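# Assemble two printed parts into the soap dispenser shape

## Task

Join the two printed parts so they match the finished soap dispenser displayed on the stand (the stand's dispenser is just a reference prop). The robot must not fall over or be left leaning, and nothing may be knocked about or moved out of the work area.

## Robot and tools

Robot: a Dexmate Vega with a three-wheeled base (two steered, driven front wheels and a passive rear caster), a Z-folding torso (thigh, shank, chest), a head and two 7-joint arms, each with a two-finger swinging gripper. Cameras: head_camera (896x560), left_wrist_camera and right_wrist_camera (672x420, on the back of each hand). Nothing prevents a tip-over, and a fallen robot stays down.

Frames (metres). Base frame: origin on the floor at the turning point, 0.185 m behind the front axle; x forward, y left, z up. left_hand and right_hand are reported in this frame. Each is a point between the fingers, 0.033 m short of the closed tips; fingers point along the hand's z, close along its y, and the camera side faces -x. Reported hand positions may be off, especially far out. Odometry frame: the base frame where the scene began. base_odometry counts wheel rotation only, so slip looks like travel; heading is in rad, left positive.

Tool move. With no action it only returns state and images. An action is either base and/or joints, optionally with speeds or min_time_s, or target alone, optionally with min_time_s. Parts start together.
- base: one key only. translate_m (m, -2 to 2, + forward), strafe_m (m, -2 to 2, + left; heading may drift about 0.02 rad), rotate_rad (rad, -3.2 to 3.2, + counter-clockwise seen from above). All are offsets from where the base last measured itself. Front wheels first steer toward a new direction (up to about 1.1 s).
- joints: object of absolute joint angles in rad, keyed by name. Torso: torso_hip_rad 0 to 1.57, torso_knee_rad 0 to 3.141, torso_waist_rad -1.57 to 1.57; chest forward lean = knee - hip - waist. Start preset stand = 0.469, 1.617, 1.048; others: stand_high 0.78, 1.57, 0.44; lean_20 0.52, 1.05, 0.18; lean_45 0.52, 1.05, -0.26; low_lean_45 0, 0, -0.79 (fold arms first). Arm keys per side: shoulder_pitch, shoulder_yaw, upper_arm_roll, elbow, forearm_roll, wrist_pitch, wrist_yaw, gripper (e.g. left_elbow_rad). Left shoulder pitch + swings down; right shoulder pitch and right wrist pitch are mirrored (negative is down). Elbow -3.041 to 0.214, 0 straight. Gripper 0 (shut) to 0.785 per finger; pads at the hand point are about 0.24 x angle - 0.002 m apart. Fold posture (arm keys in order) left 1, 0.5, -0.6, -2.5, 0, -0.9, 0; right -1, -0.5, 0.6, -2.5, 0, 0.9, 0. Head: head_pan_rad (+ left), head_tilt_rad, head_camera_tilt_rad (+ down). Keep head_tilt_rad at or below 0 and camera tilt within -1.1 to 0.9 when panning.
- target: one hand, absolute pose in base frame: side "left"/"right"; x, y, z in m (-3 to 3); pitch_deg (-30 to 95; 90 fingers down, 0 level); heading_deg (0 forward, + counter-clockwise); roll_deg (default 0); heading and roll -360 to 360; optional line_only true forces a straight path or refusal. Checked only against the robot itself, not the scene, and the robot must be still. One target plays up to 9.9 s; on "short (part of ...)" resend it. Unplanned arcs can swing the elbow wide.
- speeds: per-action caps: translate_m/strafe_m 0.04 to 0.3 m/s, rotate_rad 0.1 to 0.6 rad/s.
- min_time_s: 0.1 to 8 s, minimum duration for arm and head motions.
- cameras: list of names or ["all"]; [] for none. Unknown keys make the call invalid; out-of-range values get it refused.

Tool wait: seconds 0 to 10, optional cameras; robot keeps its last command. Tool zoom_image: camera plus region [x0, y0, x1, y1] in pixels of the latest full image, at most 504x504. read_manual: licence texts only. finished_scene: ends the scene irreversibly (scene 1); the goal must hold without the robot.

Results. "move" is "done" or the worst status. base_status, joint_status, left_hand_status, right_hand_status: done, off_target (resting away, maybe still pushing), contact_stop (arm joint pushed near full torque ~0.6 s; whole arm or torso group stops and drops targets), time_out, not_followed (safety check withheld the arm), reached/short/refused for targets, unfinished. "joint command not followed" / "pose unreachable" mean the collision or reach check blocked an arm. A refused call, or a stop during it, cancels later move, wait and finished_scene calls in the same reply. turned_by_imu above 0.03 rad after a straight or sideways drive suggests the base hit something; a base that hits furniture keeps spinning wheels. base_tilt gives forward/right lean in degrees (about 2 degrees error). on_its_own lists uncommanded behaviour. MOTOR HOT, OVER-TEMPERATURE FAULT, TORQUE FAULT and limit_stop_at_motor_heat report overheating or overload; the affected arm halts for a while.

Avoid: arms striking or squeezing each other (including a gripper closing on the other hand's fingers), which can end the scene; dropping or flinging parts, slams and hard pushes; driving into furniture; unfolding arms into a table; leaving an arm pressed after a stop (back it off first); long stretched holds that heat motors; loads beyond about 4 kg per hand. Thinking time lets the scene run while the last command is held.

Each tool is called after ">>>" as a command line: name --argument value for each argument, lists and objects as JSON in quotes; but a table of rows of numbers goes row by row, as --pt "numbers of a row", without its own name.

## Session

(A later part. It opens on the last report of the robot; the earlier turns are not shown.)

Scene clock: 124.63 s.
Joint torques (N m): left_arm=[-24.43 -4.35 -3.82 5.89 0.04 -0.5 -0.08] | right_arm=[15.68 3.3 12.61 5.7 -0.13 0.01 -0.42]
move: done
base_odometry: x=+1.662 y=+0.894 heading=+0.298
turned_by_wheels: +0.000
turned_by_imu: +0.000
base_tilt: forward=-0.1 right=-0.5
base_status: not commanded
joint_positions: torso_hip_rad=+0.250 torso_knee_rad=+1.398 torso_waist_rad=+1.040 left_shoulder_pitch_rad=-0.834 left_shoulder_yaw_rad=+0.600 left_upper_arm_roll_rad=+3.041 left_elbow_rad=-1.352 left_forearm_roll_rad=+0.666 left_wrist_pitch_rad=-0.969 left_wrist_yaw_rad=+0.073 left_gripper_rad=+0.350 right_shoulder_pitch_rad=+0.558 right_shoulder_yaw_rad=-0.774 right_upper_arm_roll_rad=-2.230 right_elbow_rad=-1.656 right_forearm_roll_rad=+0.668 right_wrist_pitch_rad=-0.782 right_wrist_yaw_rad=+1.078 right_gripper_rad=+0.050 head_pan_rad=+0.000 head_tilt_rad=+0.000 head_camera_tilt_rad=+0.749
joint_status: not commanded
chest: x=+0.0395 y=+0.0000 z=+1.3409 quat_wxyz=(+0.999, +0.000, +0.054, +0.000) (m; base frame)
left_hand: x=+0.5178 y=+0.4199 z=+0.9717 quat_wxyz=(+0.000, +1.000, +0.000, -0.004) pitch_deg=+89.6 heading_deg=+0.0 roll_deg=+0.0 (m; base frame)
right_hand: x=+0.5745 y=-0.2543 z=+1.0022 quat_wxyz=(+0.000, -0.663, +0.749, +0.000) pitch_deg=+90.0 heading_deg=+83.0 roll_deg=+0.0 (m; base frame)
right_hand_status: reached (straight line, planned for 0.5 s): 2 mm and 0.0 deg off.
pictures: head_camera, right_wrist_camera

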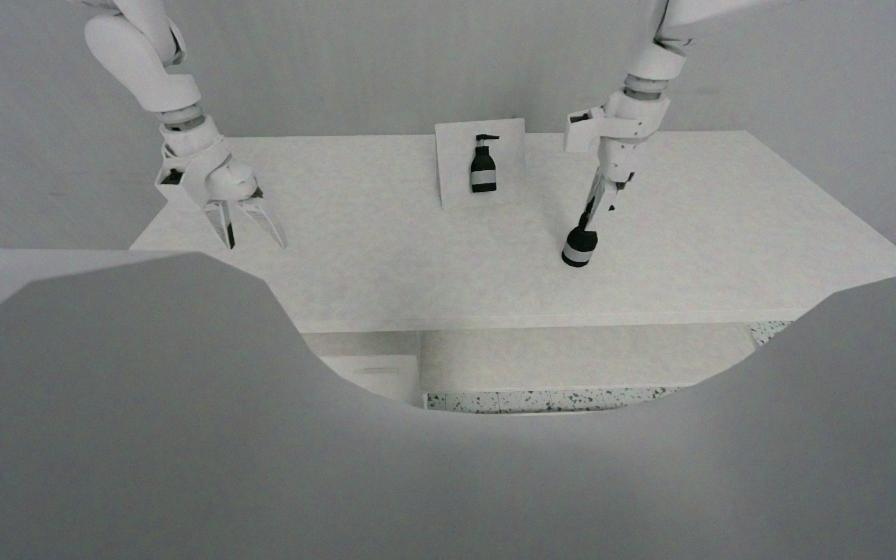

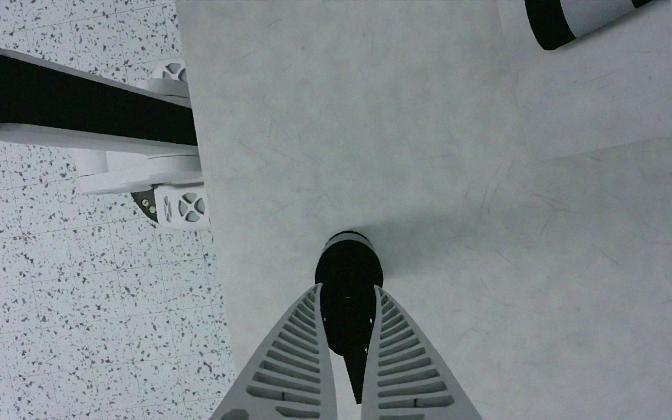

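>>> move --target '{"side":"right","x":0.5748,"y":-0.254,"z":0.986,"pitch_deg":90,"heading_deg":-97}' --cameras '["head_camera","right_wrist_camera"]'

>>> zoom_image --camera "head_camera" --region '[540, 180, 640, 280]'

>>> zoom_image --camera "right_wrist_camera" --region '[270, 200, 430, 340]'

Scene clock: 125.90 s.
Joint torques (N m): left_arm=[-23.85 -3.25 -3.46 6.04 0.04 0.03 0.4] | right_arm=[1.87 4.35 6.29 0.72 1.03 0.97 -0.19]
move: done
base_odometry: x=+1.662 y=+0.894 heading=+0.298
turned_by_wheels: +0.000
turned_by_imu: +0.000
base_tilt: forward=-0.2 right=-0.5
base_status: not commanded
joint_positions: torso_hip_rad=+0.250 torso_knee_rad=+1.398 torso_waist_rad=+1.040 left_shoulder_pitch_rad=-0.834 left_shoulder_yaw_rad=+0.600 left_upper_arm_roll_rad=+3.041 left_elbow_rad=-1.352 left_forearm_roll_rad=+0.666 left_wrist_pitch_rad=-0.969 left_wrist_yaw_rad=+0.073 left_gripper_rad=+0.350 right_shoulder_pitch_rad=+0.531 right_shoulder_yaw_rad=-0.772 right_upper_arm_roll_rad=-2.228 right_elbow_rad=-1.651 right_forearm_roll_rad=+0.669 right_wrist_pitch_rad=-0.779 right_wrist_yaw_rad=+1.052 right_gripper_rad=+0.050 head_pan_rad=+0.000 head_tilt_rad=+0.000 head_camera_tilt_rad=+0.749
joint_status: not commanded
chest: x=+0.0395 y=+0.0000 z=+1.3409 quat_wxyz=(+0.999, +0.000, +0.054, +0.000) (m; base frame)
left_hand: x=+0.5178 y=+0.4199 z=+0.9717 quat_wxyz=(+0.000, +1.000, +0.000, -0.004) pitch_deg=+89.6 heading_deg=+0.0 roll_deg=+0.0 (m; base frame)
right_hand: x=+0.5750 y=-0.2542 z=+0.9888 quat_wxyz=(+0.000, -0.663, +0.749, +0.000) pitch_deg=+90.0 heading_deg=+83.0 roll_deg=+0.0 (m; base frame)
right_hand_status: reached (straight line, planned for 0.4 s): 3 mm and 0.0 deg off.
pictures: head_camera, right_wrist_camera

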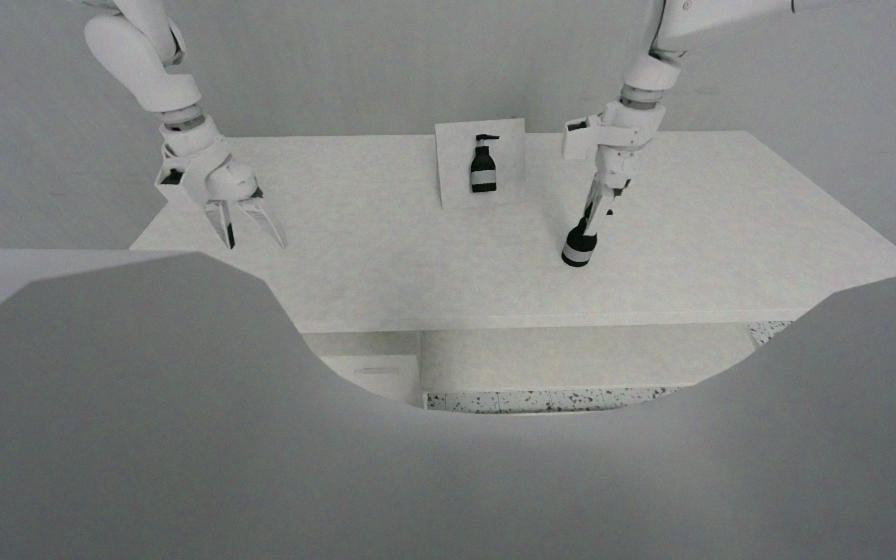

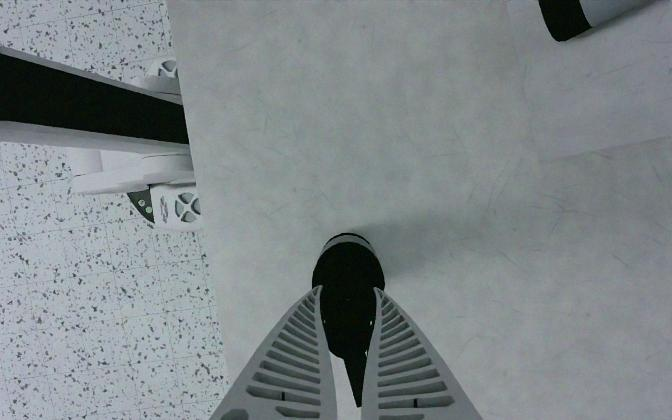

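Scaled by 5.040 from the camera's 896x560 image, which has a finer 960x600 frame.

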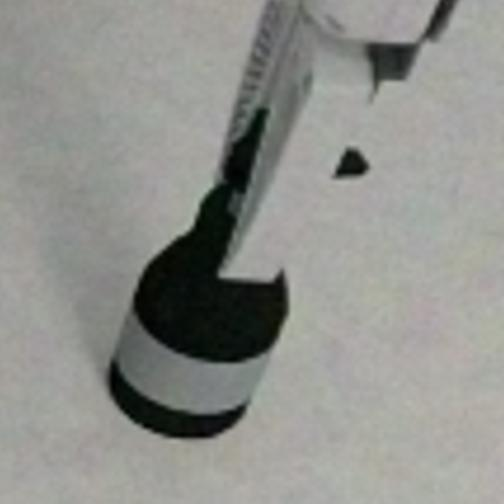

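Scaled by 3.150 from the camera's 672x420 image, which has a finer 960x600 frame.

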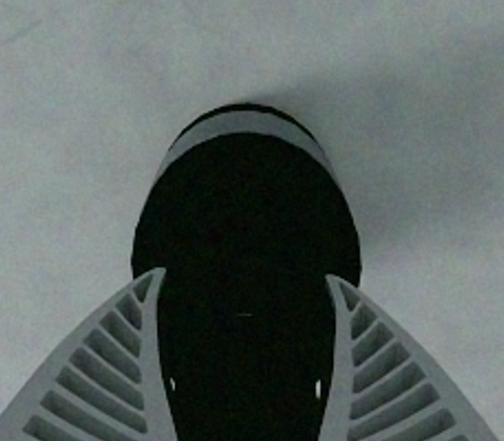

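>>> move --target '{"side":"right","x":0.5748,"y":-0.254,"z":0.976,"pitch_deg":90,"heading_deg":-97}' --cameras '["head_camera","right_wrist_camera"]'

>>> zoom_image --camera "head_camera" --region '[540, 180, 640, 280]'

>>> zoom_image --camera "right_wrist_camera" --region '[270, 200, 430, 410]'

Scene clock: 126.93 s.
Joint torques (N m): left_arm=[-23.68 -2.38 -2.92 5.83 0.38 -0.11 0.46] | right_arm=[-23.93 3.43 -9.12 -2.4 1.83 0.76 -1.17]
move: done
base_odometry: x=+1.662 y=+0.894 heading=+0.298
turned_by_wheels: +0.000
turned_by_imu: +0.000
base_tilt: forward=-0.1 right=-0.6
base_status: not commanded
joint_positions: torso_hip_rad=+0.250 torso_knee_rad=+1.398 torso_waist_rad=+1.040 left_shoulder_pitch_rad=-0.834 left_shoulder_yaw_rad=+0.600 left_upper_arm_roll_rad=+3.041 left_elbow_rad=-1.352 left_forearm_roll_rad=+0.666 left_wrist_pitch_rad=-0.969 left_wrist_yaw_rad=+0.073 left_gripper_rad=+0.350 right_shoulder_pitch_rad=+0.512 right_shoulder_yaw_rad=-0.770 right_upper_arm_roll_rad=-2.225 right_elbow_rad=-1.646 right_forearm_roll_rad=+0.670 right_wrist_pitch_rad=-0.776 right_wrist_yaw_rad=+1.035 right_gripper_rad=+0.050 head_pan_rad=+0.000 head_tilt_rad=+0.000 head_camera_tilt_rad=+0.749
joint_status: not commanded
chest: x=+0.0387 y=+0.0000 z=+1.3409 quat_wxyz=(+0.999, +0.000, +0.053, +0.000) (m; base frame)
left_hand: x=+0.5174 y=+0.4199 z=+0.9722 quat_wxyz=(+0.000, +1.000, +0.000, -0.003) pitch_deg=+89.6 heading_deg=+0.0 roll_deg=+0.0 (m; base frame)
right_hand: x=+0.5755 y=-0.2539 z=+0.9807 quat_wxyz=(+0.001, -0.663, +0.749, -0.001) pitch_deg=+89.8 heading_deg=+83.0 roll_deg=+0.0 (m; base frame)
right_hand_status: reached (straight line, planned for 0.3 s): 5 mm and 0.2 deg off.
pictures: head_camera, right_wrist_camera

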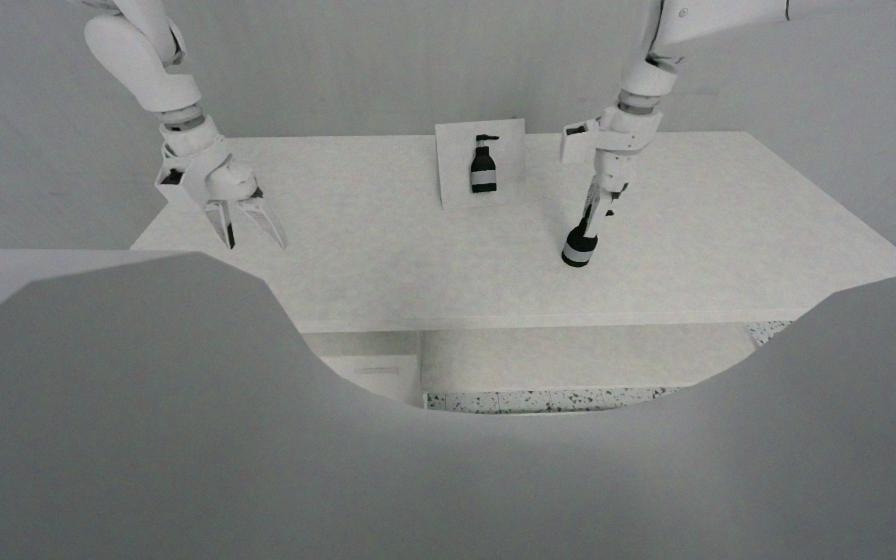

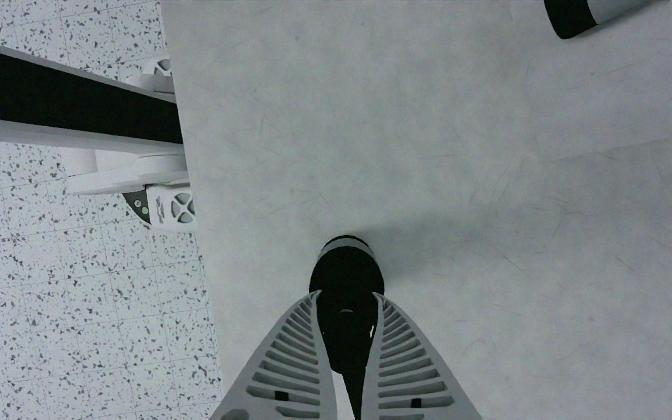

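Scaled by 5.040 from the camera's 896x560 image, which has a finer 960x600 frame.

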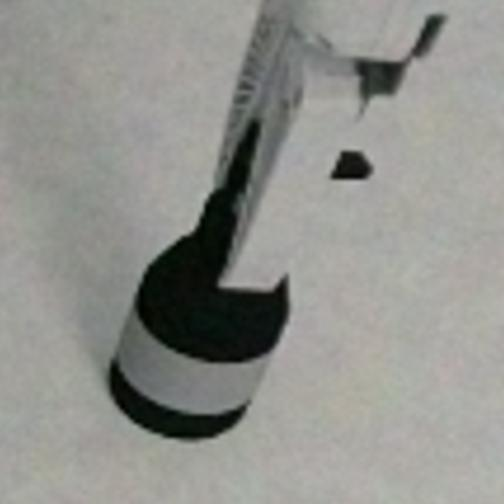

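Scaled by 2.400 from the camera's 672x420 image, which has a finer 960x600 frame.

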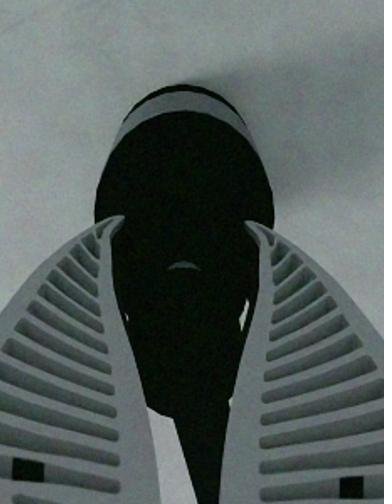

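>>> move --joints '{"right_gripper_rad":0.2}' --min_time_s 1.5

>>> move --target '{"side":"right","x":0.5748,"y":-0.254,"z":1.09,"pitch_deg":90,"heading_deg":-97,"line_only":true}' --cameras '["head_camera","right_wrist_camera"]'

>>> zoom_image --camera "head_camera" --region '[540, 180, 640, 280]'

>>> zoom_image --camera "right_wrist_camera" --region '[270, 200, 430, 340]'

Scene clock: 128.37 s.
Joint torques (N m): left_arm=[-24.45 -2.93 -2.7 5.43 -0.14 -0.02 0.14] | right_arm=[16.65 2.34 5.79 3.36 -0.33 0.34 -0.36]
move: done
base_odometry: x=+1.662 y=+0.894 heading=+0.298
turned_by_wheels: +0.000
turned_by_imu: +0.000
base_tilt: forward=-0.1 right=-0.5
base_status: not commanded
joint_positions: torso_hip_rad=+0.250 torso_knee_rad=+1.398 torso_waist_rad=+1.040 left_shoulder_pitch_rad=-0.834 left_shoulder_yaw_rad=+0.600 left_upper_arm_roll_rad=+3.041 left_elbow_rad=-1.352 left_forearm_roll_rad=+0.666 left_wrist_pitch_rad=-0.969 left_wrist_yaw_rad=+0.073 left_gripper_rad=+0.350 right_shoulder_pitch_rad=+0.505 right_shoulder_yaw_rad=-0.770 right_upper_arm_roll_rad=-2.226 right_elbow_rad=-1.646 right_forearm_roll_rad=+0.671 right_wrist_pitch_rad=-0.775 right_wrist_yaw_rad=+1.030 right_gripper_rad=+0.200 head_pan_rad=+0.000 head_tilt_rad=+0.000 head_camera_tilt_rad=+0.749
joint_status: all done
chest: x=+0.0395 y=+0.0000 z=+1.3409 quat_wxyz=(+0.999, +0.000, +0.054, +0.000) (m; base frame)
left_hand: x=+0.5178 y=+0.4199 z=+0.9717 quat_wxyz=(+0.000, +1.000, +0.000, -0.004) pitch_deg=+89.6 heading_deg=+0.0 roll_deg=+0.0 (m; base frame)
right_hand: x=+0.5748 y=-0.2539 z=+0.9762 quat_wxyz=(+0.000, -0.663, +0.749, +0.000) pitch_deg=+90.0 heading_deg=+83.0 roll_deg=+0.0 (m; base frame)
pictures: none

Scene clock: 130.80 s.
Joint torques (N m): left_arm=[-24.31 -2.64 -3.27 5.53 -0.09 -0.07 0.02] | right_arm=[25.51 3.8 5.23 4.42 -0.67 0.19 -0.09]
move: done
base_odometry: x=+1.662 y=+0.894 heading=+0.298
turned_by_wheels: +0.000
turned_by_imu: +0.000
base_tilt: forward=-0.1 right=-0.7
base_status: not commanded
joint_positions: torso_hip_rad=+0.250 torso_knee_rad=+1.398 torso_waist_rad=+1.040 left_shoulder_pitch_rad=-0.834 left_shoulder_yaw_rad=+0.600 left_upper_arm_roll_rad=+3.041 left_elbow_rad=-1.352 left_forearm_roll_rad=+0.666 left_wrist_pitch_rad=-0.969 left_wrist_yaw_rad=+0.073 left_gripper_rad=+0.350 right_shoulder_pitch_rad=+0.714 right_shoulder_yaw_rad=-0.761 right_upper_arm_roll_rad=-2.234 right_elbow_rad=-1.639 right_forearm_roll_rad=+0.650 right_wrist_pitch_rad=-0.780 right_wrist_yaw_rad=+1.251 right_gripper_rad=+0.200 head_pan_rad=+0.000 head_tilt_rad=+0.000 head_camera_tilt_rad=+0.749
joint_status: not commanded
chest: x=+0.0395 y=+0.0000 z=+1.3409 quat_wxyz=(+0.999, +0.000, +0.054, +0.000) (m; base frame)
left_hand: x=+0.5178 y=+0.4199 z=+0.9717 quat_wxyz=(+0.000, +1.000, +0.000, -0.004) pitch_deg=+89.6 heading_deg=+0.0 roll_deg=+0.0 (m; base frame)
right_hand: x=+0.5749 y=-0.2539 z=+1.0875 quat_wxyz=(+0.000, -0.663, +0.749, +0.000) pitch_deg=+90.0 heading_deg=+83.0 roll_deg=+0.0 (m; base frame)
right_hand_status: reached (straight line, planned for 1.1 s): 3 mm and 0.0 deg off.
pictures: head_camera, right_wrist_camera

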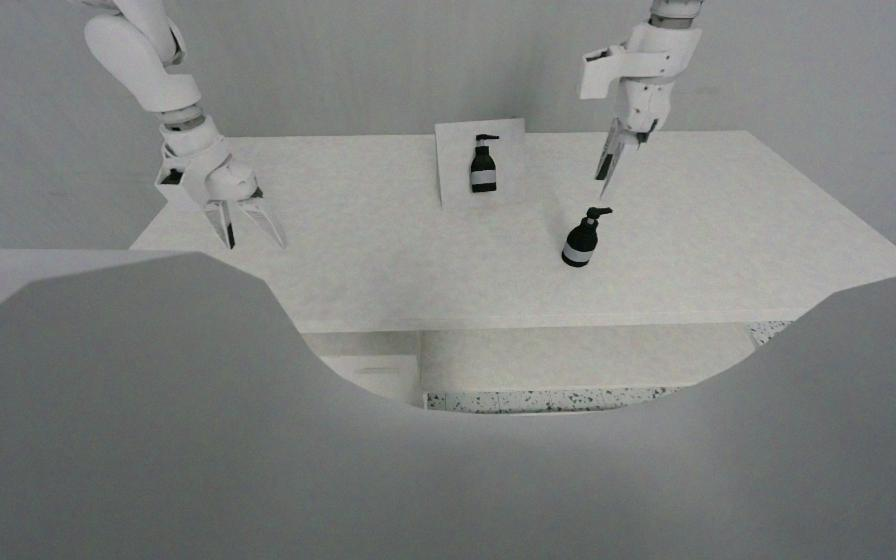

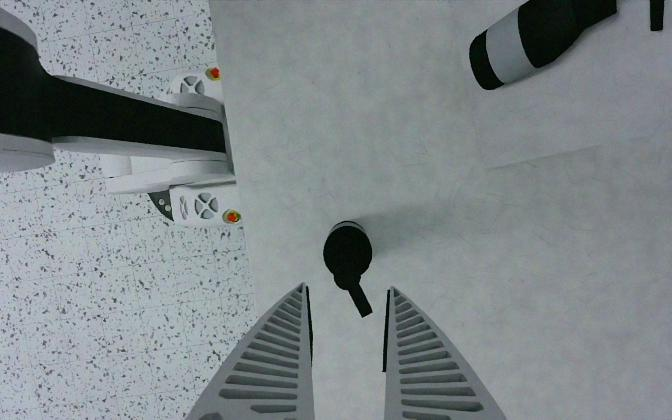

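Scaled by 5.040 from the camera's 896x560 image, which has a finer 960x600 frame.

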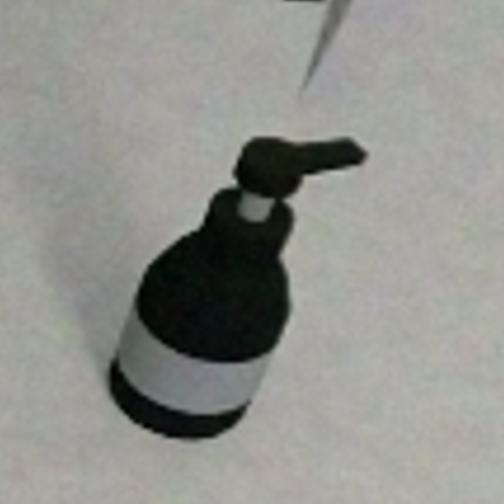

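Scaled by 3.150 from the camera's 672x420 image, which has a finer 960x600 frame.

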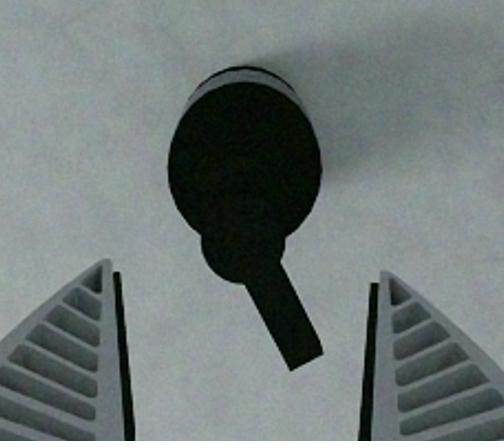

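>>> finished_scene

The scene is finished: the task was done.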